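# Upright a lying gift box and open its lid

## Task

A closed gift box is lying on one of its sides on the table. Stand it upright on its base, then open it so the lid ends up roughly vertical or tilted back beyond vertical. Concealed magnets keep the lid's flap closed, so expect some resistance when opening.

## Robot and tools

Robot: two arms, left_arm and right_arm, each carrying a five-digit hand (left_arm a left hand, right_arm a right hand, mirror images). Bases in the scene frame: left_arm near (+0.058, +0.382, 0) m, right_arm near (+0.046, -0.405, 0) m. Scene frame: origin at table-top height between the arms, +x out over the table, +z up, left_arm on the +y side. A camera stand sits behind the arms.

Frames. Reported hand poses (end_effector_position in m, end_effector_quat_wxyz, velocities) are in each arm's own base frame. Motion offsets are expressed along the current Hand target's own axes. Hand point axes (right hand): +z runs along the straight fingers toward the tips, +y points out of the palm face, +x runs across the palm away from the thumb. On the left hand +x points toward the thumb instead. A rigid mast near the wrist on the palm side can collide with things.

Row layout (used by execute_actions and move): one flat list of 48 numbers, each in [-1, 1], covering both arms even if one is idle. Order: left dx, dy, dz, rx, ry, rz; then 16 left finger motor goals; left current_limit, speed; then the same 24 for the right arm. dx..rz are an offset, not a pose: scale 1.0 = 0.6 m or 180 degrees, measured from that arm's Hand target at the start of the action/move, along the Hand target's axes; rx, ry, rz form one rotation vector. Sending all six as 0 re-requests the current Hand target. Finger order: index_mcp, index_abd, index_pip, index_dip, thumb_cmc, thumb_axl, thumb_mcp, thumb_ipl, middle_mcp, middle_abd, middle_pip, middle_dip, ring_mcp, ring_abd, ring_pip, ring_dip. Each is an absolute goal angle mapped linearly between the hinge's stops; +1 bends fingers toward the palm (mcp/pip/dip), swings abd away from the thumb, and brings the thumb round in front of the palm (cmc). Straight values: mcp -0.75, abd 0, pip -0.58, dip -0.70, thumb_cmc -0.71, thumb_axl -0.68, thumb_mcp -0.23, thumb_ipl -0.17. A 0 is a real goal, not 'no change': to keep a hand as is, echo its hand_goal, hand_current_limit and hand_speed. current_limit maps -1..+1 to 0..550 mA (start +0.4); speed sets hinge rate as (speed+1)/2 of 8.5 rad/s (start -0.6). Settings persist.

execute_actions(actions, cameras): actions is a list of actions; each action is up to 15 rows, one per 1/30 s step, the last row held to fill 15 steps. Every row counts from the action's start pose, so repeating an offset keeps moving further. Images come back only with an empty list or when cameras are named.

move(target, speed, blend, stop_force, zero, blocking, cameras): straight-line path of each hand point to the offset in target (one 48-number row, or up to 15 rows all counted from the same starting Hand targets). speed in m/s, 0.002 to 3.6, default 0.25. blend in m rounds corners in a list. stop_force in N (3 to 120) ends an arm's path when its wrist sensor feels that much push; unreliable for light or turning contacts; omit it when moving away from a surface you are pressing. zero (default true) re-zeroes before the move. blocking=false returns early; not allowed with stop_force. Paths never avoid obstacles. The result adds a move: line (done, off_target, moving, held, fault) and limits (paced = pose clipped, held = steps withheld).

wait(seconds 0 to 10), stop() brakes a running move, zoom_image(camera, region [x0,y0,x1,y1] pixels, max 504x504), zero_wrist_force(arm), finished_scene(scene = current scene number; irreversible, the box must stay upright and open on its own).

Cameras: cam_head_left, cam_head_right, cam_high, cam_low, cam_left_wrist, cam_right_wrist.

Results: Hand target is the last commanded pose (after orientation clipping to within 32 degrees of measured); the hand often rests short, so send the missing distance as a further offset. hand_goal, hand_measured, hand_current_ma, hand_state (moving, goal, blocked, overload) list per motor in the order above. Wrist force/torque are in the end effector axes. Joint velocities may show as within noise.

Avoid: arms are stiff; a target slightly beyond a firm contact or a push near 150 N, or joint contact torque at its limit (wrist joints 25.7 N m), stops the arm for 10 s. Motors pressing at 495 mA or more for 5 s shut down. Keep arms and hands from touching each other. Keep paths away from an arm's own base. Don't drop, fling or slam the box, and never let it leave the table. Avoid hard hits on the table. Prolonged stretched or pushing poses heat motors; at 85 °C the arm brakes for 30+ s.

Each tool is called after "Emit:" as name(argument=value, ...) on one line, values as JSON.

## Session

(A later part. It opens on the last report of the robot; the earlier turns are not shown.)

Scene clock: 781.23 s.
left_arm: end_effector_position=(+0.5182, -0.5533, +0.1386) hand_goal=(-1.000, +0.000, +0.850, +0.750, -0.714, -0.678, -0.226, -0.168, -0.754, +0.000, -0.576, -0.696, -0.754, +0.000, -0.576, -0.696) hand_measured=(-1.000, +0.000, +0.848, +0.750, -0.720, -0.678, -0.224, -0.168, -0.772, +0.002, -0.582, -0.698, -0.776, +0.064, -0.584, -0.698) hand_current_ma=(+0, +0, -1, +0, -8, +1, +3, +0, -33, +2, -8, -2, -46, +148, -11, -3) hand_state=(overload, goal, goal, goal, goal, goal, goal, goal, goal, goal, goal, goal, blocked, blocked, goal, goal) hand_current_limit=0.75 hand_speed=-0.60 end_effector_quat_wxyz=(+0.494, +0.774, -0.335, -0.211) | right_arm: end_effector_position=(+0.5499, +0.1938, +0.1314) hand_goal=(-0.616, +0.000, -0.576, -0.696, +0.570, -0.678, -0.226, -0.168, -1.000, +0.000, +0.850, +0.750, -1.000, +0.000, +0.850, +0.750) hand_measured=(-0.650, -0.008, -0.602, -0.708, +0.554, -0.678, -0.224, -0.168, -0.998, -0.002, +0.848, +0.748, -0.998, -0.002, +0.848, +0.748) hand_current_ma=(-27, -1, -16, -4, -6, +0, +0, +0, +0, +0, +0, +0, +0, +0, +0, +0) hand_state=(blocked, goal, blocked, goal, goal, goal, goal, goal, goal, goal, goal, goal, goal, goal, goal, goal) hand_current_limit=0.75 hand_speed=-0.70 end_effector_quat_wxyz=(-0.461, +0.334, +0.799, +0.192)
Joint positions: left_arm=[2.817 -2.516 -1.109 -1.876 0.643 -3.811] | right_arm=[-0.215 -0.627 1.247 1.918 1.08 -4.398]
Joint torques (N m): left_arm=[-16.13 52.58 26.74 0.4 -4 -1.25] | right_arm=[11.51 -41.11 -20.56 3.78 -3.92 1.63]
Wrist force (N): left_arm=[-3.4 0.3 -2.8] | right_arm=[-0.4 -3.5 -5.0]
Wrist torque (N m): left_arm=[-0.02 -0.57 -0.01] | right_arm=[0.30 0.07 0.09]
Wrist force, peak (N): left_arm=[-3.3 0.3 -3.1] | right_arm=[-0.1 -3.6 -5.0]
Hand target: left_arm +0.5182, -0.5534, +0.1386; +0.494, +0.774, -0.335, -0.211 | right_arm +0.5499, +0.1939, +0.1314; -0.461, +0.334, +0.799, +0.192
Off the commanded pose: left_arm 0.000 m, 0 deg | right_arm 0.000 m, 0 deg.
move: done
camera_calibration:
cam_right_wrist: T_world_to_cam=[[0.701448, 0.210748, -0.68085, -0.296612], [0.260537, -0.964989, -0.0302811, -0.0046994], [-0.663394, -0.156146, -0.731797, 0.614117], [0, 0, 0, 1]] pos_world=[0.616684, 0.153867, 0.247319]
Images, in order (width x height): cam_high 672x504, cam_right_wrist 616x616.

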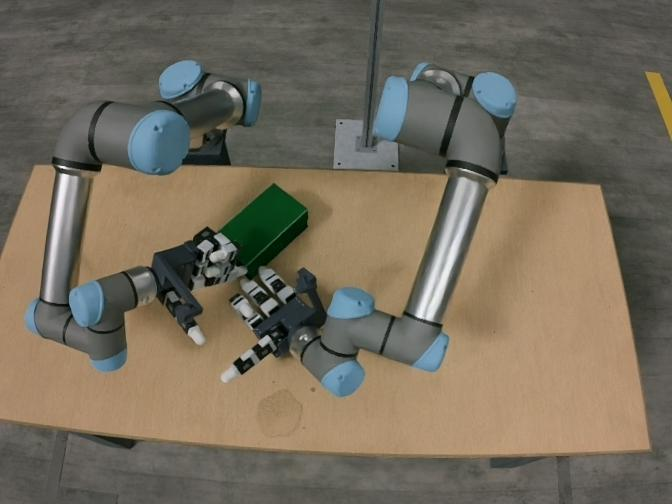

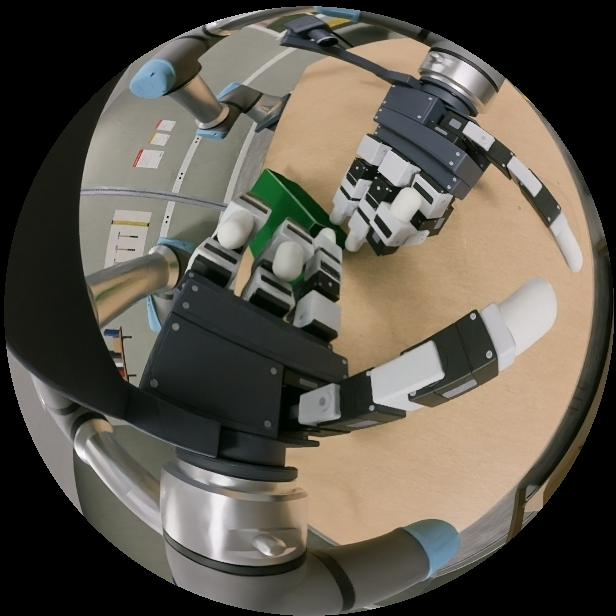

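Emit:
move(target=[0,0.002,0.004,0,0,0,-1,0,0.85,0.75,-0.714,-0.678,-0.226,-0.168,-0.754,0,-0.576,-0.696,-0.754,0,-0.576,-0.696,0.75,-0.6,0.002,0.02,0.003,0,0,0,-0.58,0,-0.55,-0.68,0.571,-0.678,-0.226,-0.168,-1,0,0.85,0.75,-1,0,0.85,0.75,0.75,-0.7], speed=0.03, cameras=["cam_high","cam_right_wrist"])

Emit:
zoom_image(camera="cam_high", region=[190, 200, 340, 310])

Emit:
zoom_image(camera="cam_right_wrist", region=[200, 120, 400, 320])

Scene clock: 785.70 s.
left_arm: end_effector_position=(+0.5163, -0.5552, +0.1387) hand_goal=(-1.000, +0.000, +0.850, +0.750, -0.714, -0.678, -0.226, -0.168, -0.754, +0.000, -0.576, -0.696, -0.754, +0.000, -0.576, -0.696) hand_measured=(-1.000, +0.000, +0.848, +0.750, -0.720, -0.678, -0.224, -0.168, -0.772, +0.002, -0.582, -0.698, -0.776, +0.018, -0.584, -0.698) hand_current_ma=(+0, +0, -1, +0, -8, +1, +3, +0, -33, +2, -8, -2, -48, +25, -11, -3) hand_state=(overload, goal, goal, goal, goal, goal, goal, goal, goal, goal, goal, goal, blocked, goal, goal, goal) hand_current_limit=0.75 hand_speed=-0.60 end_effector_quat_wxyz=(+0.494, +0.774, -0.335, -0.211) | right_arm: end_effector_position=(+0.5569, +0.2039, +0.1316) hand_goal=(-0.580, +0.000, -0.550, -0.680, +0.570, -0.678, -0.226, -0.168, -1.000, +0.000, +0.850, +0.750, -1.000, +0.000, +0.850, +0.750) hand_measured=(-0.584, -0.010, -0.554, -0.682, +0.554, -0.678, -0.224, -0.168, -0.998, -0.002, +0.848, +0.748, -0.998, -0.002, +0.848, +0.748) hand_current_ma=(+0, -2, +0, +0, -6, +0, +0, +0, +0, +0, +0, +0, +0, +0, +0, +0) hand_state=(goal, goal, goal, goal, goal, goal, goal, goal, goal, goal, goal, goal, goal, goal, goal, goal) hand_current_limit=0.75 hand_speed=-0.70 end_effector_quat_wxyz=(-0.461, +0.334, +0.799, +0.192)
Joint positions: left_arm=[2.814 -2.514 -1.113 -1.87 0.641 -3.814] | right_arm=[-0.196 -0.612 1.214 1.93 1.065 -4.386]
Joint torques (N m): left_arm=[-14.46 67.22 11.54 2.62 -2.62 -1.15] | right_arm=[7.72 -42.98 -21.75 4.09 -3.25 1.91]
Wrist force (N): left_arm=[-0.4 0.9 0.0] | right_arm=[-0.3 -0.7 -0.6]
Wrist torque (N m): left_arm=[-0.30 -0.10 0.17] | right_arm=[-0.18 0.18 0.07]
Wrist force, peak (N): left_arm=[-3.5 0.3 -4.5] | right_arm=[-0.3 -4.2 -5.7]
Hand target: left_arm +0.5163, -0.5552, +0.1387; +0.494, +0.774, -0.335, -0.211 | right_arm +0.5569, +0.2039, +0.1316; -0.461, +0.334, +0.799, +0.192
Off the commanded pose: left_arm 0.000 m, 0 deg | right_arm 0.000 m, 0 deg.
move: done
camera_calibration:
cam_right_wrist: T_world_to_cam=[[0.701448, 0.210748, -0.68085, -0.303514], [0.260537, -0.964989, -0.0302811, 0.00322928], [-0.663394, -0.156146, -0.731797, 0.620484], [0, 0, 0, 1]] pos_world=[0.623684, 0.163967, 0.247519]
Images, in order (width x height): cam_high 672x504, cam_right_wrist 616x616.

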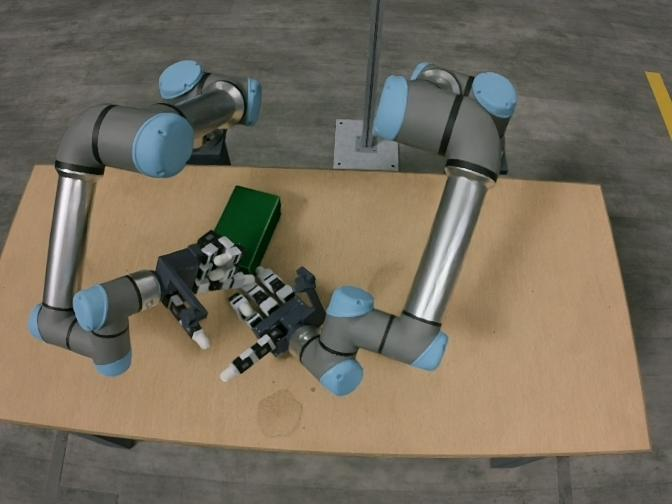

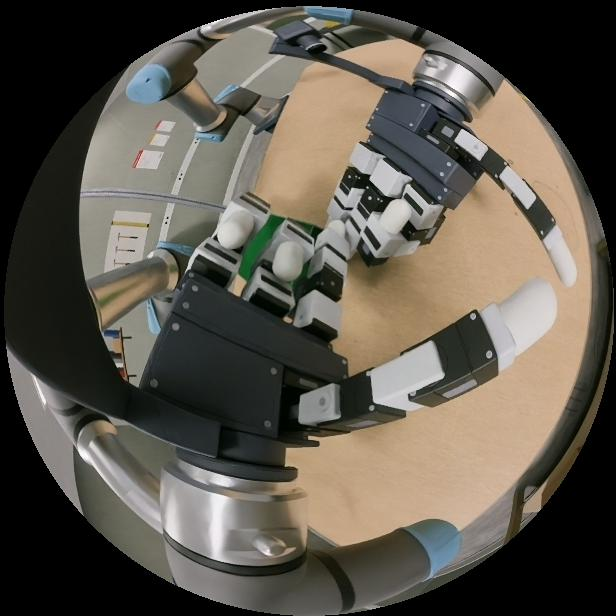

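Scaled by 3.360 from the camera's 672x504 image, which has a finer 960x720 frame.

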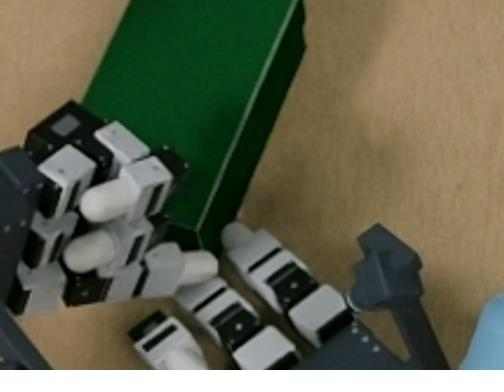

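Scaled by 2.520 from the camera's 616x616 image, which has a finer 880x880 frame.

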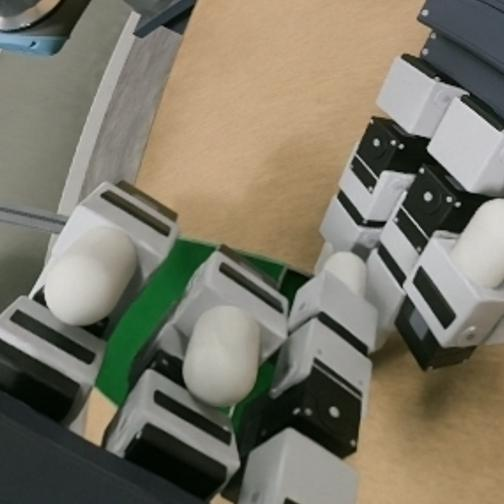

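Emit:
move(target=[[0,-0.0282,-0.0604,0,0,0,-1,0,0.85,0.75,-0.714,-0.678,-0.226,-0.168,-1,0,-0.576,-0.696,-1,0,-0.576,-0.696,0.75,-0.6,0.144,0,-0.083,0,0,0,-0.616,0,-0.576,-0.696,-0.714,-0.678,-0.226,-0.168,-1,0,0.85,0.75,-1,0,0.85,0.75,0.75,-0.5],[-0.169,0.05,-0.054,0,0.1586,-0.074,-1,0,0.85,0.75,-0.714,-0.678,-0.226,-0.168,-1,0,-0.576,-0.696,-1,0,-0.576,-0.696,0.75,-0.6,0.228,-0.004,-0.008,0.1146,-0.2166,-0.1367,-0.616,0,-0.576,-0.696,-0.714,-0.678,-0.226,-0.168,-1,0,0.85,0.75,-1,0,0.85,0.75,0.75,-0.5],[-0.169,0.05,-0.054,0,0.1586,-0.074,-1,0,0.85,0.75,-0.714,-0.678,-0.226,-0.168,-1,0,-0.576,-0.696,-1,0,-0.576,-0.696,0.75,-0.6,0.084,-0.004,0.075,0.1146,-0.2166,-0.1367,-0.616,0,-0.576,-0.696,-0.714,-0.678,-0.226,-0.168,-1,0,0.85,0.75,-1,0,0.85,0.75,0.75,-0.5]], speed=0.2, blend=[0.01,0.01,0], cameras=["cam_high","cam_low","cam_right_wrist"])

Emit:
zoom_image(camera="cam_high", region=[190, 180, 340, 300])

Emit:
zoom_image(camera="cam_low", region=[310, 170, 460, 280])

Emit:
zoom_image(camera="cam_right_wrist", region=[200, 120, 400, 320])

Scene clock: 967.30 s.
left_arm: end_effector_position=(+0.4587, -0.4700, +0.1792) hand_goal=(-1.000, +0.000, +0.850, +0.750, -0.714, -0.678, -0.226, -0.168, -1.000, +0.000, -0.576, -0.696, -1.000, +0.000, -0.576, -0.696) hand_measured=(-1.000, +0.000, +0.848, +0.750, -0.720, -0.678, -0.224, -0.168, -1.000, -0.002, -0.576, -0.694, -1.000, -0.004, -0.576, -0.694) hand_current_ma=(+0, +0, -1, +0, -8, +1, +3, +0, +0, -2, +1, +3, +0, -3, +1, +3) hand_state=(overload, goal, goal, goal, goal, goal, goal, goal, goal, goal, goal, goal, goal, goal, goal, goal) hand_current_limit=0.75 hand_speed=-0.60 end_effector_quat_wxyz=(+0.533, +0.836, -0.112, -0.070) | right_arm: end_effector_position=(+0.5101, +0.2479, +0.1528) hand_goal=(-0.616, +0.000, -0.576, -0.696, -0.714, -0.678, -0.226, -0.168, -1.000, +0.000, +0.850, +0.750, -1.000, +0.000, +0.850, +0.750) hand_measured=(-0.614, -0.006, -0.574, -0.694, -0.712, -0.678, -0.224, -0.168, -0.998, -0.002, +0.848, +0.748, -0.998, -0.002, +0.848, +0.748) hand_current_ma=(+0, -1, +0, +0, +0, +0, +0, +0, +0, +0, +0, +0, +0, +0, +0, +0) hand_state=(goal, goal, goal, goal, goal, goal, goal, goal, goal, goal, goal, goal, goal, goal, goal, goal) hand_current_limit=0.75 hand_speed=-0.50 end_effector_quat_wxyz=(-0.172, +0.119, +0.978, +0.021)
Joint positions: left_arm=[2.958 -2.078 -2.011 -0.793 0.442 -4.523] | right_arm=[0.034 -0.858 1.224 1.541 1.478 -4.453]
Joint torques (N m): left_arm=[11.61 46 6.61 3.81 -3.43 -1.11] | right_arm=[-4.91 -37.56 -8.03 1.33 -2.98 2.07]
Wrist force (N): left_arm=[0.0 1.6 0.7] | right_arm=[-0.7 0.2 0.1]
Wrist torque (N m): left_arm=[-0.35 -0.03 0.15] | right_arm=[-0.03 0.07 0.01]
Wrist force, peak (N): left_arm=[3.8 6.5 -2.5] | right_arm=[-1.3 -1.1 -0.4]
Hand target: left_arm +0.4587, -0.4700, +0.1792; +0.533, +0.836, -0.112, -0.070 | right_arm +0.5101, +0.2479, +0.1527; -0.172, +0.119, +0.978, +0.021
Off the commanded pose: left_arm 0.000 m, 0 deg | right_arm 0.000 m, 0 deg.
move: done
camera_calibration:
cam_right_wrist: T_world_to_cam=[[0.834998, 0.460662, -0.300947, -0.453622], [0.547657, -0.642688, 0.535746, -0.254277], [0.0533831, -0.612163, -0.788928, 0.368031], [0, 0, 0, 1]] pos_world=[0.498383, 0.27084, 0.290062]
Images, in order (width x height): cam_high 672x504, cam_low 672x504, cam_right_wrist 616x616.

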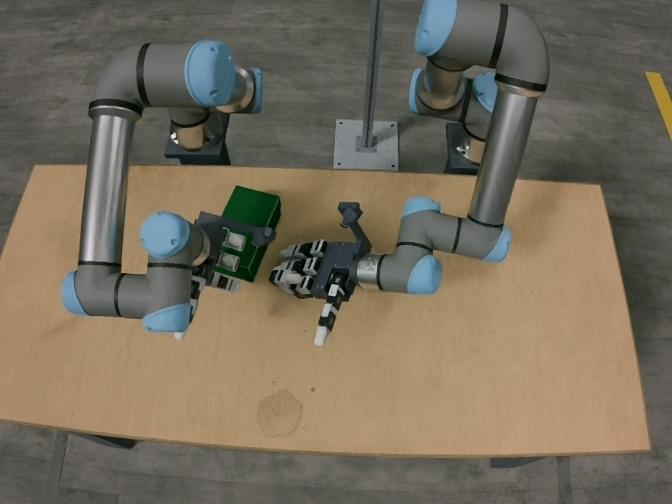

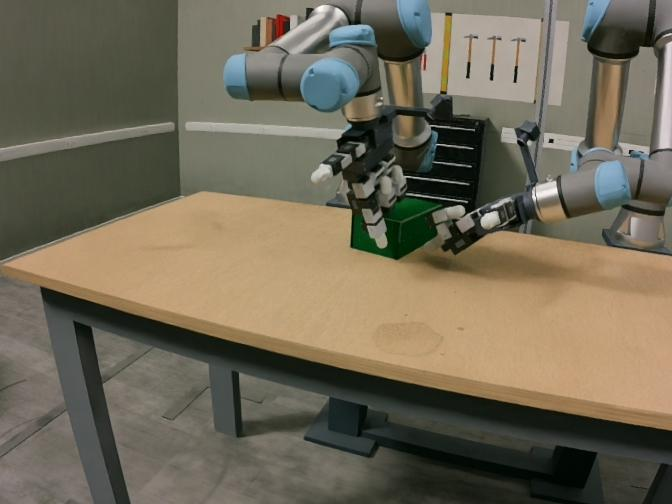

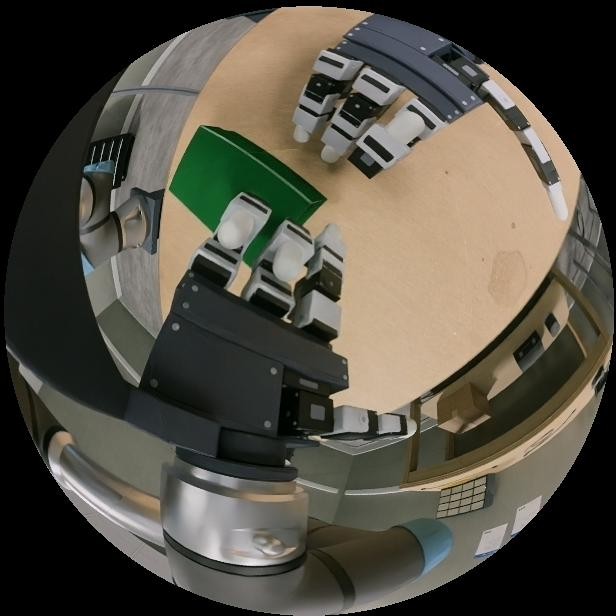

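Scaled by 3.360 from the camera's 672x504 image, which has a finer 960x720 frame.

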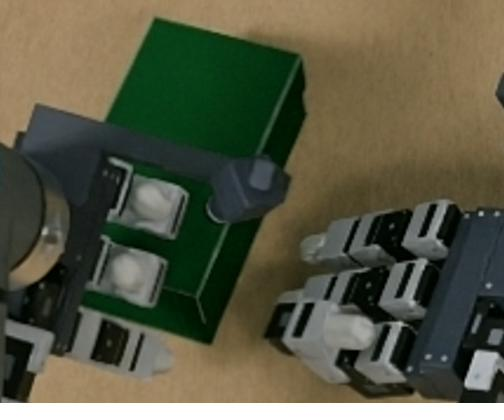

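Scaled by 3.360 from the camera's 672x504 image, which has a finer 960x720 frame.

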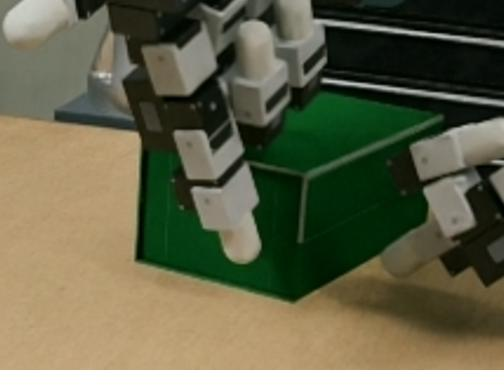

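Scaled by 2.520 from the camera's 616x616 image, which has a finer 880x880 frame.

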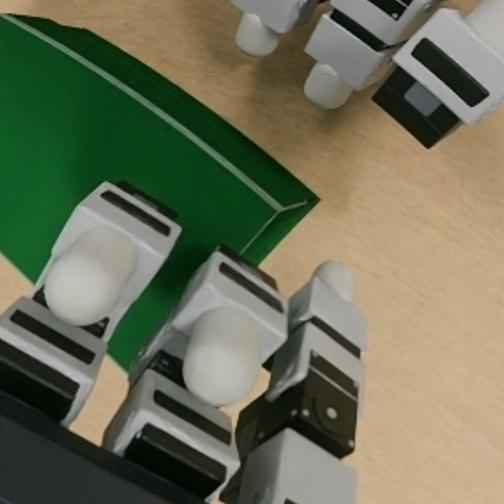

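Emit:
move(target=[0,0,0,0,0,0,-1,0,0.85,0.75,-0.714,-0.678,-0.226,-0.168,-1,0,-0.576,-0.696,-1,0,-0.576,-0.696,0.75,-0.6,0.0439,0,0.016,0,0,0,-0.616,0,-0.576,-0.696,-0.714,-0.678,-0.226,-0.168,-1,0,0.85,0.75,-1,0,0.85,0.75,0.75,-0.5], speed=0.06)

Emit:
move(target=[0,0,0,0,0,0,-1,0,0.85,0.75,-0.714,-0.678,-0.226,-0.168,-1,0,-0.576,-0.696,-1,0,-0.576,-0.696,0.75,-0.6,-0.0228,0,0.0627,0,0,0,-0.616,0,-0.576,-0.696,-0.714,-0.678,-0.226,-0.168,-1,0,0.85,0.75,-1,0,0.85,0.75,0.75,-0.5], speed=0.02, stop_force=5, cameras=["cam_high","cam_low"])

Emit:
zoom_image(camera="cam_high", region=[190, 180, 340, 300])

Emit:
zoom_image(camera="cam_low", region=[330, 180, 430, 270])

Scene clock: 979.37 s.
left_arm: end_effector_position=(+0.4587, -0.4700, +0.1792) hand_goal=(-1.000, +0.000, +0.850, +0.750, -0.714, -0.678, -0.226, -0.168, -1.000, +0.000, -0.576, -0.696, -1.000, +0.000, -0.576, -0.696) hand_measured=(-1.000, +0.000, +0.848, +0.750, -0.720, -0.678, -0.224, -0.168, -1.000, -0.002, -0.576, -0.694, -1.000, -0.004, -0.576, -0.694) hand_current_ma=(+0, +0, -1, +0, -8, +1, +3, +0, +0, -2, +1, +3, +0, -3, +1, +3) hand_state=(overload, goal, goal, goal, goal, goal, goal, goal, goal, goal, goal, goal, goal, goal, goal, goal) hand_current_limit=0.75 hand_speed=-0.60 end_effector_quat_wxyz=(+0.533, +0.836, -0.112, -0.070) | right_arm: end_effector_position=(+0.4829, +0.2546, +0.1526) hand_goal=(-0.616, +0.000, -0.576, -0.696, -0.714, -0.678, -0.226, -0.168, -1.000, +0.000, +0.850, +0.750, -1.000, +0.000, +0.850, +0.750) hand_measured=(-0.614, -0.006, -0.574, -0.694, -0.712, -0.678, -0.224, -0.168, -0.998, -0.002, +0.848, +0.748, -0.998, -0.002, +0.848, +0.748) hand_current_ma=(+0, -1, +0, +0, +0, +0, +0, +0, +0, +0, +0, +0, +0, +0, +0, +0) hand_state=(goal, goal, goal, goal, goal, goal, goal, goal, goal, goal, goal, goal, goal, goal, goal, goal) hand_current_limit=0.75 hand_speed=-0.50 end_effector_quat_wxyz=(-0.172, +0.119, +0.978, +0.021)
Joint positions: left_arm=[2.958 -2.078 -2.011 -0.793 0.442 -4.523] | right_arm=[0.048 -0.915 1.323 1.497 1.473 -4.439]
Joint torques (N m): left_arm=[2.11 46.23 6.43 3.65 -3.53 -1.21] | right_arm=[8.53 -58.55 -11.31 1.3 -2.8 1.96]
Wrist force (N): left_arm=[-0.2 1.7 0.5] | right_arm=[-0.6 0.0 -0.2]
Wrist torque (N m): left_arm=[-0.32 -0.01 0.13] | right_arm=[-0.04 0.07 -0.09]
Wrist force, peak (N): left_arm=[0.2 1.9 0.8] | right_arm=[-1.3 0.5 0.2]
Hand target: left_arm +0.4587, -0.4700, +0.1792; +0.533, +0.836, -0.112, -0.070 | right_arm +0.4829, +0.2546, +0.1526; -0.172, +0.119, +0.978, +0.021
Off the commanded pose: left_arm 0.000 m, 0 deg | right_arm 0.000 m, 0 deg.
move: done

Scene clock: 981.23 s.
left_arm: end_effector_position=(+0.4587, -0.4700, +0.1792) hand_goal=(-1.000, +0.000, +0.850, +0.750, -0.714, -0.678, -0.226, -0.168, -1.000, +0.000, -0.576, -0.696, -1.000, +0.000, -0.576, -0.696) hand_measured=(-1.000, +0.000, +0.848, +0.750, -0.720, -0.678, -0.224, -0.168, -1.000, -0.002, -0.576, -0.694, -1.000, -0.004, -0.576, -0.694) hand_current_ma=(+0, +0, -1, +0, -8, +1, +3, +0, +0, -2, +1, +3, +0, -3, +1, +3) hand_state=(overload, goal, goal, goal, goal, goal, goal, goal, goal, goal, goal, goal, goal, goal, goal, goal) hand_current_limit=0.75 hand_speed=-0.60 end_effector_quat_wxyz=(+0.533, +0.836, -0.112, -0.070) | right_arm: end_effector_position=(+0.4828, +0.2546, +0.1382) hand_goal=(-0.616, +0.000, -0.576, -0.696, -0.714, -0.678, -0.226, -0.168, -1.000, +0.000, +0.850, +0.750, -1.000, +0.000, +0.850, +0.750) hand_measured=(-0.614, -0.006, -0.574, -0.694, -0.712, -0.678, -0.224, -0.168, -0.998, +0.000, +0.864, +0.748, -0.998, -0.002, +0.848, +0.748) hand_current_ma=(+0, -1, +0, +0, +0, +0, +0, +0, +0, +0, +5, +0, +0, +0, +0, +0) hand_state=(goal, goal, goal, goal, goal, goal, goal, goal, goal, goal, goal, goal, goal, goal, goal, goal) hand_current_limit=0.75 hand_speed=-0.50 end_effector_quat_wxyz=(-0.172, +0.119, +0.978, +0.021)
Joint positions: left_arm=[2.958 -2.078 -2.011 -0.793 0.442 -4.523] | right_arm=[0.048 -0.9 1.339 1.468 1.473 -4.439]
Joint torques (N m): left_arm=[-1.98 46.11 6.37 3.73 -3.57 -1.2] | right_arm=[6.95 -56.54 -22.97 4 -2.23 1.54]
Wrist force (N): left_arm=[0.0 1.7 0.8] | right_arm=[-0.2 0.2 -1.0]
Wrist torque (N m): left_arm=[-0.34 -0.02 0.14] | right_arm=[0.05 0.12 -0.06]
Wrist force, peak (N): left_arm=[-0.1 2.1 0.5] | right_arm=[1.2 -1.8 -5.3]
Hand target: left_arm +0.4587, -0.4700, +0.1792; +0.533, +0.836, -0.112, -0.070 | right_arm +0.4828, +0.2546, +0.1382; -0.172, +0.119, +0.978, +0.021 (not the last commanded pose)
Off the commanded pose: left_arm 0.000 m, 0 deg | right_arm 0.026 m, 0 deg.
move: contact (right_arm)
Images, in order (width x height): cam_high 672x504, cam_low 672x504.

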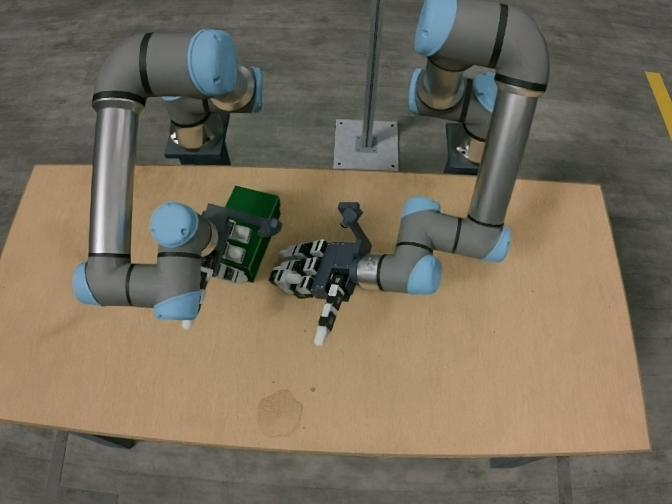

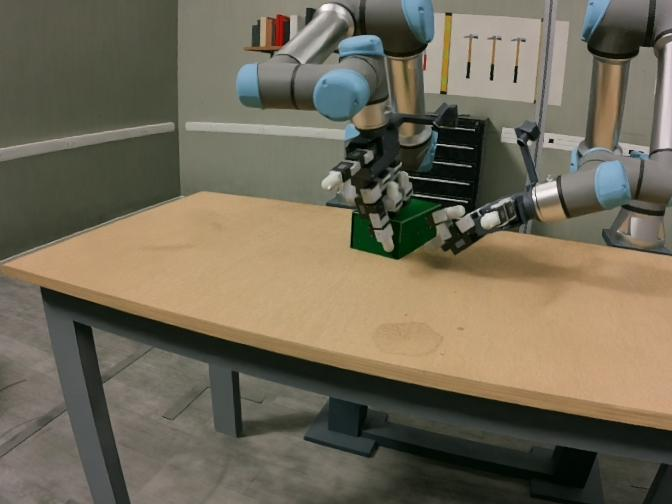

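Scaled by 3.360 from the camera's 672x504 image, which has a finer 960x720 frame.

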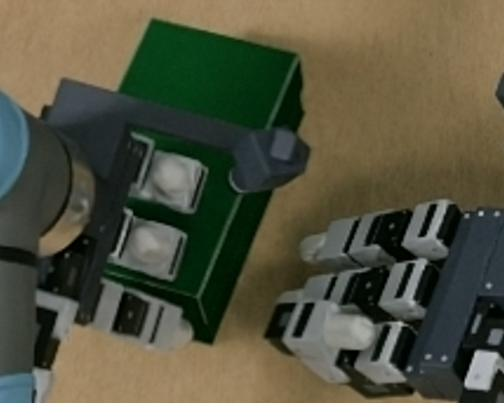

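Scaled by 5.040 from the camera's 672x504 image, which has a finer 960x720 frame.

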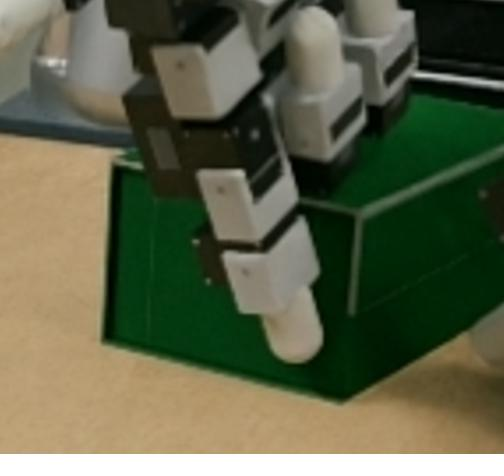

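Emit:
move(target=[0,0,0,0,0,0,-1,0,0.85,0.75,-0.714,-0.678,-0.226,-0.168,-1,0,-0.576,-0.696,-1,0,-0.576,-0.696,0.75,-0.6,0.0057,0,-0.0157,0,0,0,-0.616,0,-0.576,-0.696,-0.714,-0.678,-0.226,-0.168,0.3,0,0.85,0.75,0.3,0,0.85,0.75,0.75,-0.5], speed=0.05)

Emit:
move(target=[0,0,0,0,0,0,-1,0,0.85,0.75,-0.714,-0.678,-0.226,-0.168,-1,0,-0.576,-0.696,-1,0,-0.576,-0.696,0.75,-0.6,-0.0228,0,0.0627,0,0,0,-0.616,0,-0.576,-0.696,-0.714,-0.678,-0.226,-0.168,0.3,0,0.85,0.75,0.3,0,0.85,0.75,0.75,-0.5], speed=0.02, stop_force=6, cameras=["cam_high","cam_low"])

Emit:
zoom_image(camera="cam_high", region=[190, 180, 340, 300])

Emit:
zoom_image(camera="cam_low", region=[330, 180, 430, 270])

Scene clock: 989.50 s.
left_arm: end_effector_position=(+0.4587, -0.4700, +0.1792) hand_goal=(-1.000, +0.000, +0.850, +0.750, -0.714, -0.678, -0.226, -0.168, -1.000, +0.000, -0.576, -0.696, -1.000, +0.000, -0.576, -0.696) hand_measured=(-1.000, +0.000, +0.848, +0.750, -0.720, -0.678, -0.224, -0.168, -1.000, -0.002, -0.576, -0.694, -1.000, -0.004, -0.576, -0.694) hand_current_ma=(+0, +0, -1, +0, -8, +1, +3, +0, +0, -2, +1, +3, +0, -3, +1, +3) hand_state=(overload, goal, goal, goal, goal, goal, goal, goal, goal, goal, goal, goal, goal, goal, goal, goal) hand_current_limit=0.75 hand_speed=-0.60 end_effector_quat_wxyz=(+0.533, +0.836, -0.112, -0.070) | right_arm: end_effector_position=(+0.4829, +0.2546, +0.1483) hand_goal=(-0.616, +0.000, -0.576, -0.696, -0.714, -0.678, -0.226, -0.168, +0.300, +0.000, +0.850, +0.750, +0.300, +0.000, +0.850, +0.750) hand_measured=(-0.614, -0.006, -0.574, -0.694, -0.712, -0.678, -0.224, -0.168, +0.256, +0.000, +0.848, +0.756, +0.258, -0.002, +0.846, +0.758) hand_current_ma=(+0, -1, +0, +0, +0, +0, +0, +0, -45, +0, +0, +1, -41, +0, +0, +2) hand_state=(goal, goal, goal, goal, goal, goal, goal, goal, blocked, goal, goal, goal, blocked, goal, goal, goal) hand_current_limit=0.75 hand_speed=-0.50 end_effector_quat_wxyz=(-0.172, +0.119, +0.978, +0.021)
Joint positions: left_arm=[2.958 -2.078 -2.011 -0.793 0.442 -4.523] | right_arm=[0.048 -0.91 1.328 1.488 1.473 -4.439]
Joint torques (N m): left_arm=[-8.84 46.15 7.12 3.76 -3.41 -1.22] | right_arm=[8.88 -58.46 -23.73 4.29 -2.91 1.8]
Wrist force (N): left_arm=[-0.1 1.7 0.5] | right_arm=[-0.6 0.0 0.1]
Wrist torque (N m): left_arm=[-0.32 -0.03 0.14] | right_arm=[0.02 0.09 -0.06]
Wrist force, peak (N): left_arm=[-0.2 2.0 0.6] | right_arm=[-0.2 0.1 -1.5]
Hand target: left_arm +0.4587, -0.4700, +0.1792; +0.533, +0.836, -0.112, -0.070 | right_arm +0.4829, +0.2546, +0.1483; -0.172, +0.119, +0.978, +0.021
Off the commanded pose: left_arm 0.000 m, 0 deg | right_arm 0.000 m, 0 deg.
move: done

Scene clock: 992.07 s.
left_arm: end_effector_position=(+0.4587, -0.4700, +0.1792) hand_goal=(-1.000, +0.000, +0.850, +0.750, -0.714, -0.678, -0.226, -0.168, -1.000, +0.000, -0.576, -0.696, -1.000, +0.000, -0.576, -0.696) hand_measured=(-1.000, +0.000, +0.848, +0.750, -0.720, -0.678, -0.224, -0.168, -1.000, -0.002, -0.576, -0.694, -1.000, -0.004, -0.576, -0.694) hand_current_ma=(+0, +0, -1, +0, -8, +1, +3, +0, +0, -2, +1, +3, +0, -3, +1, +3) hand_state=(overload, goal, goal, goal, goal, goal, goal, goal, goal, goal, goal, goal, goal, goal, goal, goal) hand_current_limit=0.75 hand_speed=-0.60 end_effector_quat_wxyz=(+0.533, +0.836, -0.112, -0.070) | right_arm: end_effector_position=(+0.4828, +0.2546, +0.1215) hand_goal=(-0.616, +0.000, -0.576, -0.696, -0.714, -0.678, -0.226, -0.168, +0.300, +0.000, +0.850, +0.750, +0.300, +0.000, +0.850, +0.750) hand_measured=(-0.614, -0.004, -0.574, -0.694, -0.712, -0.678, -0.224, -0.168, +0.256, +0.000, +0.848, +0.756, +0.258, -0.002, +0.846, +0.758) hand_current_ma=(+0, +0, +0, +0, +0, +0, +0, +0, -45, +0, +0, +1, -41, +0, +0, +2) hand_state=(goal, goal, goal, goal, goal, goal, goal, goal, blocked, goal, goal, goal, blocked, goal, goal, goal) hand_current_limit=0.75 hand_speed=-0.50 end_effector_quat_wxyz=(-0.172, +0.119, +0.978, +0.021)
Joint positions: left_arm=[2.958 -2.078 -2.011 -0.793 0.442 -4.523] | right_arm=[0.048 -0.883 1.355 1.434 1.473 -4.439]
Joint torques (N m): left_arm=[-9.02 45.99 7.12 3.71 -3.37 -1.01] | right_arm=[4.94 -53.8 -21.47 4.04 -0.46 -0.52]
Wrist force (N): left_arm=[-0.2 1.7 0.7] | right_arm=[-0.6 -1.2 -7.5]
Wrist torque (N m): left_arm=[-0.34 -0.01 0.12] | right_arm=[0.62 -0.11 -0.01]
Wrist force, peak (N): left_arm=[-0.2 2.0 0.6] | right_arm=[0.0 -4.2 -21.0]
Hand target: left_arm +0.4587, -0.4700, +0.1792; +0.533, +0.836, -0.112, -0.070 | right_arm +0.4828, +0.2546, +0.1215; -0.172, +0.119, +0.978, +0.021 (not the last commanded pose)
Off the commanded pose: left_arm 0.000 m, 0 deg | right_arm 0.013 m, 0 deg.
move: contact (right_arm)
Images, in order (width x height): cam_high 672x504, cam_low 672x504.

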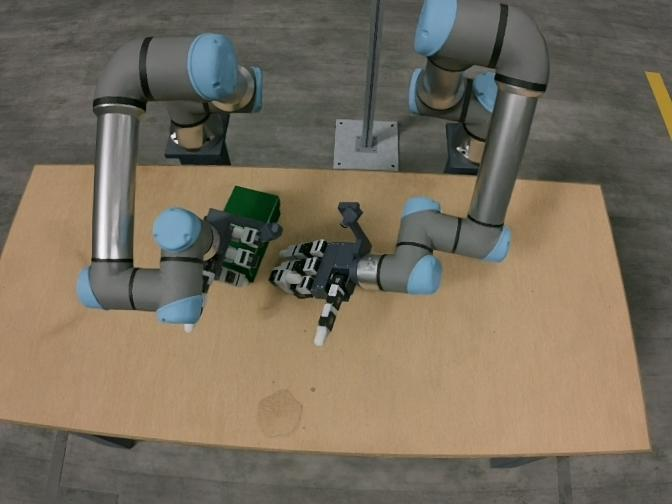

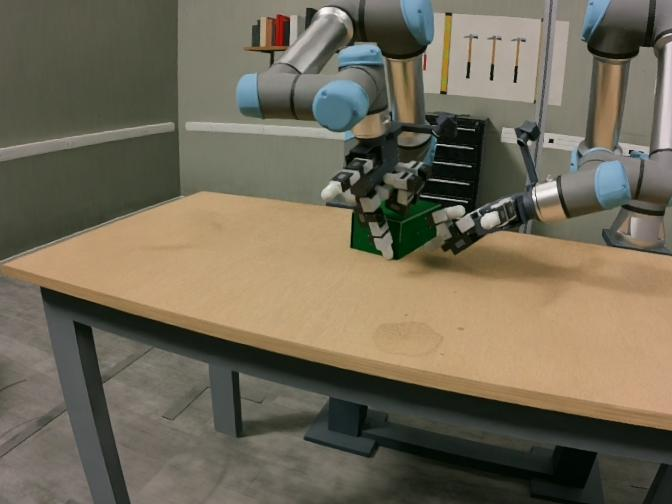

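Scaled by 3.360 from the camera's 672x504 image, which has a finer 960x720 frame.

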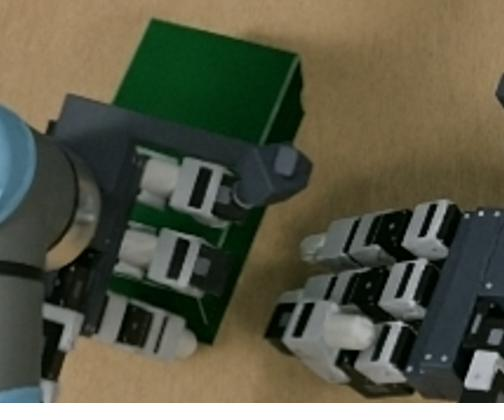

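Scaled by 5.040 from the camera's 672x504 image, which has a finer 960x720 frame.

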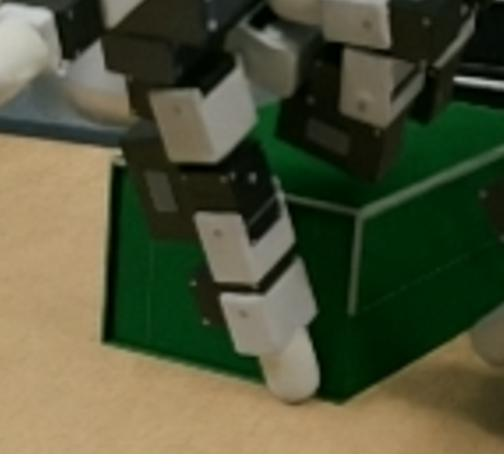

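Emit:
move(target=[[0,0,0,0,0,0,-1,0,0.85,0.75,-0.714,-0.678,-0.226,-0.168,-1,0,-0.576,-0.696,-1,0,-0.576,-0.696,0.75,-0.6,0.0046,0,-0.0125,0,0,0,-0.616,0,-0.576,-0.696,-0.714,-0.678,-0.226,-0.168,0.3,0,0.85,0.75,0.3,0,0.85,0.75,0.75,-0.5],[0,0,0,0,0,0,-1,0,0.85,0.75,-0.714,-0.678,-0.226,-0.168,-1,0,-0.576,-0.696,-1,0,-0.576,-0.696,0.75,-0.6,0.017,0,-0.008,0,0,0,-0.616,0,-0.576,-0.696,-0.714,-0.678,-0.226,-0.168,0.3,0,0.85,0.75,0.3,0,0.85,0.75,0.75,-0.5]], speed=0.04)

Emit:
move(target=[0,0,0,0,0,0,-1,0,0.85,0.75,-0.714,-0.678,-0.226,-0.168,-1,0,-0.576,-0.696,-1,0,-0.576,-0.696,0.75,-0.6,-0.0137,0,0.0376,0,0,0,-0.616,0,-0.576,-0.696,-0.714,-0.678,-0.226,-0.168,0.3,0,0.85,0.75,0.3,0,0.85,0.75,0.75,-0.5], speed=0.01, stop_force=8, cameras=["cam_high","cam_low"])

Emit:
zoom_image(camera="cam_high", region=[190, 180, 340, 300])

Emit:
zoom_image(camera="cam_low", region=[330, 180, 430, 270])

Scene clock: 1000.93 s.
left_arm: end_effector_position=(+0.4587, -0.4700, +0.1792) hand_goal=(-1.000, +0.000, +0.850, +0.750, -0.714, -0.678, -0.226, -0.168, -1.000, +0.000, -0.576, -0.696, -1.000, +0.000, -0.576, -0.696) hand_measured=(-1.000, +0.000, +0.848, +0.750, -0.720, -0.678, -0.224, -0.168, -1.000, -0.002, -0.576, -0.694, -1.000, -0.004, -0.576, -0.694) hand_current_ma=(+0, +0, -1, +0, -8, +1, +3, +0, +0, -2, +1, +3, +0, -3, +1, +3) hand_state=(overload, goal, goal, goal, goal, goal, goal, goal, goal, goal, goal, goal, goal, goal, goal, goal) hand_current_limit=0.75 hand_speed=-0.60 end_effector_quat_wxyz=(+0.533, +0.836, -0.112, -0.070) | right_arm: end_effector_position=(+0.4752, +0.2565, +0.1295) hand_goal=(-0.616, +0.000, -0.576, -0.696, -0.714, -0.678, -0.226, -0.168, +0.300, +0.000, +0.850, +0.750, +0.300, +0.000, +0.850, +0.750) hand_measured=(-0.612, -0.008, -0.574, -0.694, -0.712, -0.678, -0.224, -0.168, +0.256, +0.000, +0.848, +0.756, +0.258, -0.002, +0.846, +0.758) hand_current_ma=(+0, -1, +0, +0, +0, +0, +0, +0, -45, +0, +0, +1, -41, +0, +0, +2) hand_state=(goal, goal, goal, goal, goal, goal, goal, goal, blocked, goal, goal, goal, blocked, goal, goal, goal) hand_current_limit=0.75 hand_speed=-0.50 end_effector_quat_wxyz=(-0.172, +0.119, +0.978, +0.021)
Joint positions: left_arm=[2.958 -2.078 -2.011 -0.793 0.442 -4.523] | right_arm=[0.053 -0.906 1.374 1.438 1.472 -4.435]
Joint torques (N m): left_arm=[-8.55 45.77 7.02 3.69 -3.39 -1.08] | right_arm=[9.13 -55.55 -8.85 1.43 -2.84 1.7]
Wrist force (N): left_arm=[0.0 1.8 0.6] | right_arm=[-1.3 0.3 -0.9]
Wrist torque (N m): left_arm=[-0.32 -0.03 0.14] | right_arm=[0.09 0.02 -0.09]
Wrist force, peak (N): left_arm=[-0.2 2.0 0.7] | right_arm=[-0.6 -1.0 -8.1]
Hand target: left_arm +0.4587, -0.4700, +0.1792; +0.533, +0.836, -0.112, -0.070 | right_arm +0.4751, +0.2565, +0.1295; -0.172, +0.119, +0.978, +0.021
Off the commanded pose: left_arm 0.000 m, 0 deg | right_arm 0.000 m, 0 deg.
move: done

Scene clock: 1002.93 s.
left_arm: end_effector_position=(+0.4587, -0.4700, +0.1792) hand_goal=(-1.000, +0.000, +0.850, +0.750, -0.714, -0.678, -0.226, -0.168, -1.000, +0.000, -0.576, -0.696, -1.000, +0.000, -0.576, -0.696) hand_measured=(-1.000, +0.000, +0.848, +0.750, -0.720, -0.678, -0.224, -0.168, -1.000, -0.002, -0.576, -0.694, -1.000, -0.004, -0.576, -0.694) hand_current_ma=(+0, +0, -1, +0, -8, +1, +3, +0, +0, -2, +1, +3, +0, -3, +1, +3) hand_state=(overload, goal, goal, goal, goal, goal, goal, goal, goal, goal, goal, goal, goal, goal, goal, goal) hand_current_limit=0.75 hand_speed=-0.60 end_effector_quat_wxyz=(+0.533, +0.836, -0.112, -0.070) | right_arm: end_effector_position=(+0.4751, +0.2565, +0.1215) hand_goal=(-0.616, +0.000, -0.576, -0.696, -0.714, -0.678, -0.226, -0.168, +0.300, +0.000, +0.850, +0.750, +0.300, +0.000, +0.850, +0.750) hand_measured=(-0.612, -0.008, -0.574, -0.694, -0.712, -0.678, -0.224, -0.168, +0.256, +0.000, +0.848, +0.756, +0.258, -0.002, +0.846, +0.758) hand_current_ma=(+1, -1, +0, +0, +0, +0, +0, +0, -45, +0, +0, +1, -41, +0, +0, +2) hand_state=(goal, goal, goal, goal, goal, goal, goal, goal, blocked, goal, goal, goal, blocked, goal, goal, goal) hand_current_limit=0.75 hand_speed=-0.50 end_effector_quat_wxyz=(-0.172, +0.119, +0.978, +0.021)
Joint positions: left_arm=[2.958 -2.078 -2.011 -0.793 0.442 -4.523] | right_arm=[0.053 -0.898 1.382 1.422 1.472 -4.435]
Joint torques (N m): left_arm=[-9.38 45.29 6.49 3.71 -3.49 -0.95] | right_arm=[7.89 -52.2 -21.12 3.59 -2.61 1.58]
Wrist force (N): left_arm=[0.1 1.8 0.4] | right_arm=[-0.6 -1.4 -8.8]
Wrist torque (N m): left_arm=[-0.31 -0.04 0.14] | right_arm=[0.68 -0.14 -0.01]
Wrist force, peak (N): left_arm=[-0.2 1.9 0.7] | right_arm=[0.0 -2.8 -15.8]
Hand target: left_arm +0.4587, -0.4700, +0.1792; +0.533, +0.836, -0.112, -0.070 | right_arm +0.4751, +0.2565, +0.1215; -0.172, +0.119, +0.978, +0.021 (not the last commanded pose)
Off the commanded pose: left_arm 0.000 m, 0 deg | right_arm 0.016 m, 0 deg.
move: contact (right_arm)
Images, in order (width x height): cam_high 672x504, cam_low 672x504.

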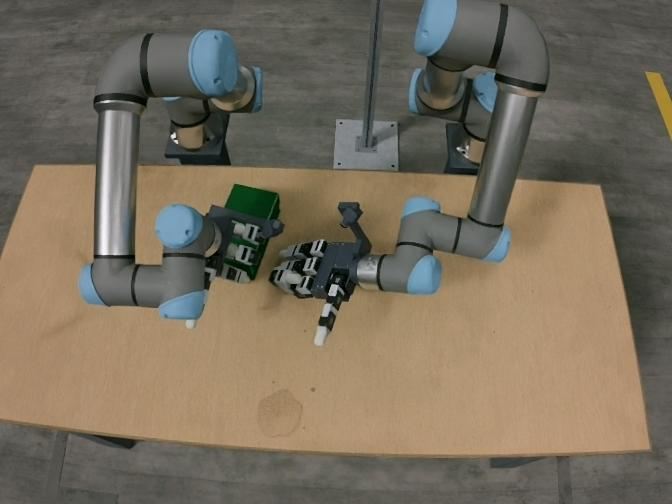

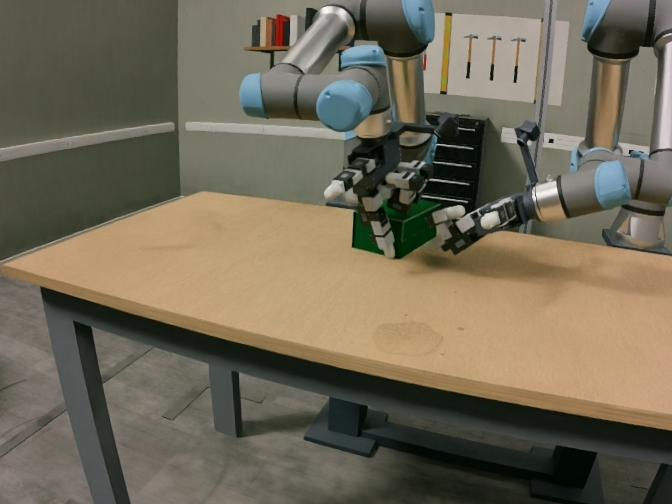

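Scaled by 3.360 from the camera's 672x504 image, which has a finer 960x720 frame.

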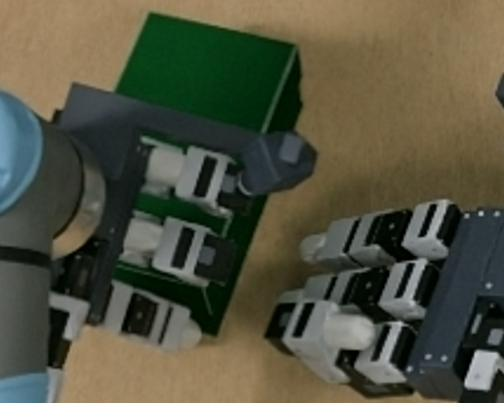

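Scaled by 5.040 from the camera's 672x504 image, which has a finer 960x720 frame.

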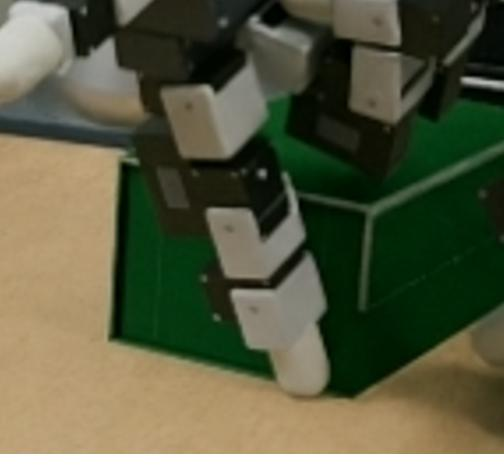

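Emit:
move(target=[0.033,-0.0075,0.0035,0,0,0,-1,0,0.85,0.75,-0.714,-0.678,-0.226,-0.168,-1,0,-0.576,-0.696,-1,0,-0.576,-0.696,0.75,-0.6,0,0,0,0,0,0,-0.616,0,-0.576,-0.696,-0.714,-0.678,-0.226,-0.168,0.3,0,0.85,0.75,0.3,0,0.85,0.75,0.75,-0.5], speed=0.06)

Emit:
move(target=[0,0.0352,0.0755,0,0,0,-1,0,0.85,0.75,-0.714,-0.678,-0.226,-0.168,-1,0,-0.576,-0.696,-1,0,-0.576,-0.696,0.75,-0.6,0,0,0,0,0,0,-0.616,0,-0.576,-0.696,-0.714,-0.678,-0.226,-0.168,0.3,0,0.85,0.75,0.3,0,0.85,0.75,0.75,-0.5], speed=0.04, stop_force=3, cameras=["cam_high","cam_low"])

Emit:
zoom_image(camera="cam_high", region=[190, 180, 340, 300])

Emit:
zoom_image(camera="cam_low", region=[330, 180, 480, 290])

Scene clock: 1014.70 s.
left_arm: end_effector_position=(+0.4777, -0.4751, +0.1743) hand_goal=(-1.000, +0.000, +0.850, +0.750, -0.714, -0.678, -0.226, -0.168, -1.000, +0.000, -0.576, -0.696, -1.000, +0.000, -0.576, -0.696) hand_measured=(-1.000, +0.000, +0.848, +0.750, -0.720, -0.678, -0.224, -0.168, -1.000, -0.002, -0.576, -0.694, -1.000, -0.004, -0.576, -0.694) hand_current_ma=(+0, +0, -1, +0, -8, +1, +3, +0, +0, -2, +1, +3, +0, -2, +1, +3) hand_state=(overload, goal, goal, goal, goal, goal, goal, goal, goal, goal, goal, goal, goal, goal, goal, goal) hand_current_limit=0.75 hand_speed=-0.60 end_effector_quat_wxyz=(+0.533, +0.836, -0.112, -0.070) | right_arm: end_effector_position=(+0.4751, +0.2565, +0.1215) hand_goal=(-0.616, +0.000, -0.576, -0.696, -0.714, -0.678, -0.226, -0.168, +0.300, +0.000, +0.850, +0.750, +0.300, +0.000, +0.850, +0.750) hand_measured=(-0.612, -0.008, -0.574, -0.694, -0.712, -0.678, -0.224, -0.168, +0.256, +0.000, +0.848, +0.756, +0.258, -0.002, +0.846, +0.758) hand_current_ma=(+1, -1, +0, +0, +0, +0, +0, +0, -45, +0, +0, +1, -41, +0, +0, +2) hand_state=(goal, goal, goal, goal, goal, goal, goal, goal, blocked, goal, goal, goal, blocked, goal, goal, goal) hand_current_limit=0.75 hand_speed=-0.50 end_effector_quat_wxyz=(-0.172, +0.119, +0.978, +0.021)
Joint positions: left_arm=[2.955 -2.119 -1.955 -0.801 0.441 -4.53] | right_arm=[0.053 -0.898 1.382 1.422 1.472 -4.435]
Joint torques (N m): left_arm=[-14.11 34.71 24.15 1.39 -3.52 -1.09] | right_arm=[8.38 -51.92 -21.04 3.82 -2.61 1.37]
Wrist force (N): left_arm=[-0.2 1.5 0.4] | right_arm=[-0.5 -1.2 -9.2]
Wrist torque (N m): left_arm=[-0.35 -0.02 0.14] | right_arm=[0.73 -0.14 0.00]
Wrist force, peak (N): left_arm=[-0.2 2.1 0.6] | right_arm=[-0.4 -1.8 -9.5]
Hand target: left_arm +0.4778, -0.4751, +0.1743; +0.533, +0.836, -0.112, -0.070 | right_arm +0.4751, +0.2565, +0.1215; -0.172, +0.119, +0.978, +0.021
Off the commanded pose: left_arm 0.000 m, 0 deg | right_arm 0.000 m, 0 deg.
move: done

Scene clock: 1016.97 s.
left_arm: end_effector_position=(+0.4648, -0.5234, +0.1744) hand_goal=(-1.000, +0.000, +0.850, +0.750, -0.714, -0.678, -0.226, -0.168, -1.000, +0.000, -0.576, -0.696, -1.000, +0.000, -0.576, -0.696) hand_measured=(-1.000, +0.000, +0.848, +0.750, -0.720, -0.678, -0.224, -0.168, -1.000, -0.004, -0.576, -0.694, -1.000, -0.004, -0.576, -0.694) hand_current_ma=(+0, +0, -1, +0, -8, +1, +3, +0, +0, -2, +0, +2, +0, -2, +0, +2) hand_state=(overload, goal, goal, goal, goal, goal, goal, goal, goal, goal, goal, goal, goal, goal, goal, goal) hand_current_limit=0.75 hand_speed=-0.60 end_effector_quat_wxyz=(+0.533, +0.836, -0.112, -0.070) | right_arm: end_effector_position=(+0.4751, +0.2565, +0.1215) hand_goal=(-0.616, +0.000, -0.576, -0.696, -0.714, -0.678, -0.226, -0.168, +0.300, +0.000, +0.850, +0.750, +0.300, +0.000, +0.850, +0.750) hand_measured=(-0.612, -0.008, -0.574, -0.694, -0.712, -0.678, -0.224, -0.168, +0.256, +0.000, +0.848, +0.756, +0.258, -0.002, +0.846, +0.758) hand_current_ma=(+1, -1, +0, +0, +0, +0, +0, +0, -45, +0, +0, +1, -41, +0, +0, +2) hand_state=(goal, goal, goal, goal, goal, goal, goal, goal, blocked, goal, goal, goal, blocked, goal, goal, goal) hand_current_limit=0.75 hand_speed=-0.50 end_effector_quat_wxyz=(-0.172, +0.119, +0.978, +0.021)
Joint positions: left_arm=[2.866 -2.172 -1.932 -0.581 0.435 -4.74] | right_arm=[0.053 -0.898 1.382 1.422 1.472 -4.435]
Joint torques (N m): left_arm=[-15.23 35.79 22.59 3.91 0.5 -1.09] | right_arm=[8.02 -52.33 -20.91 3.17 -2.51 1.46]
Wrist force (N): left_arm=[-0.2 1.7 0.1] | right_arm=[-0.8 -1.3 -8.9]
Wrist torque (N m): left_arm=[-0.35 -0.06 0.07] | right_arm=[0.69 -0.09 -0.03]
Wrist force, peak (N): left_arm=[0.0 2.0 -0.1] | right_arm=[-0.7 -1.5 -9.5]
Hand target: left_arm +0.4648, -0.5234, +0.1744; +0.533, +0.836, -0.112, -0.070 | right_arm +0.4751, +0.2565, +0.1215; -0.172, +0.119, +0.978, +0.021
Off the commanded pose: left_arm 0.000 m, 0 deg | right_arm 0.000 m, 0 deg.
move: done
Images, in order (width x height): cam_high 672x504, cam_low 672x504.

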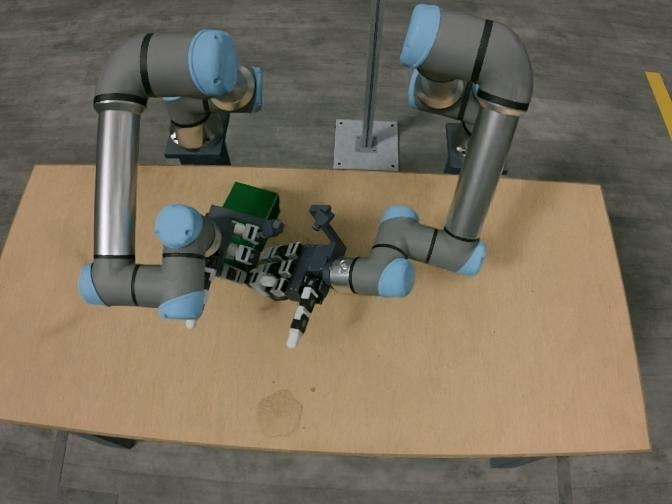

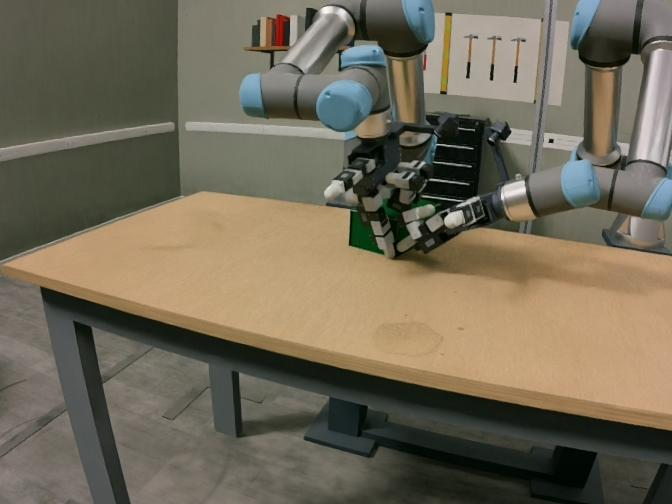

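Scaled by 3.360 from the camera's 672x504 image, which has a finer 960x720 frame.

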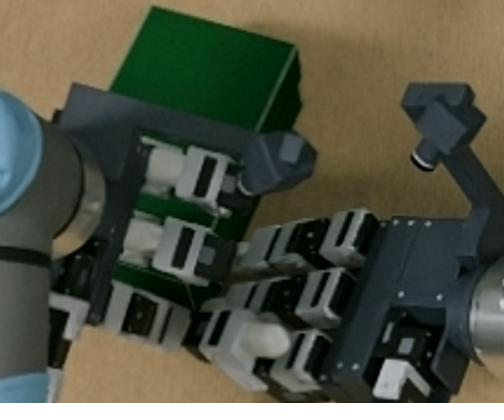

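Scaled by 3.360 from the camera's 672x504 image, which has a finer 960x720 frame.

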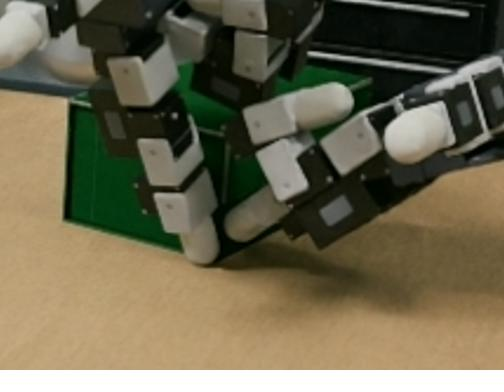

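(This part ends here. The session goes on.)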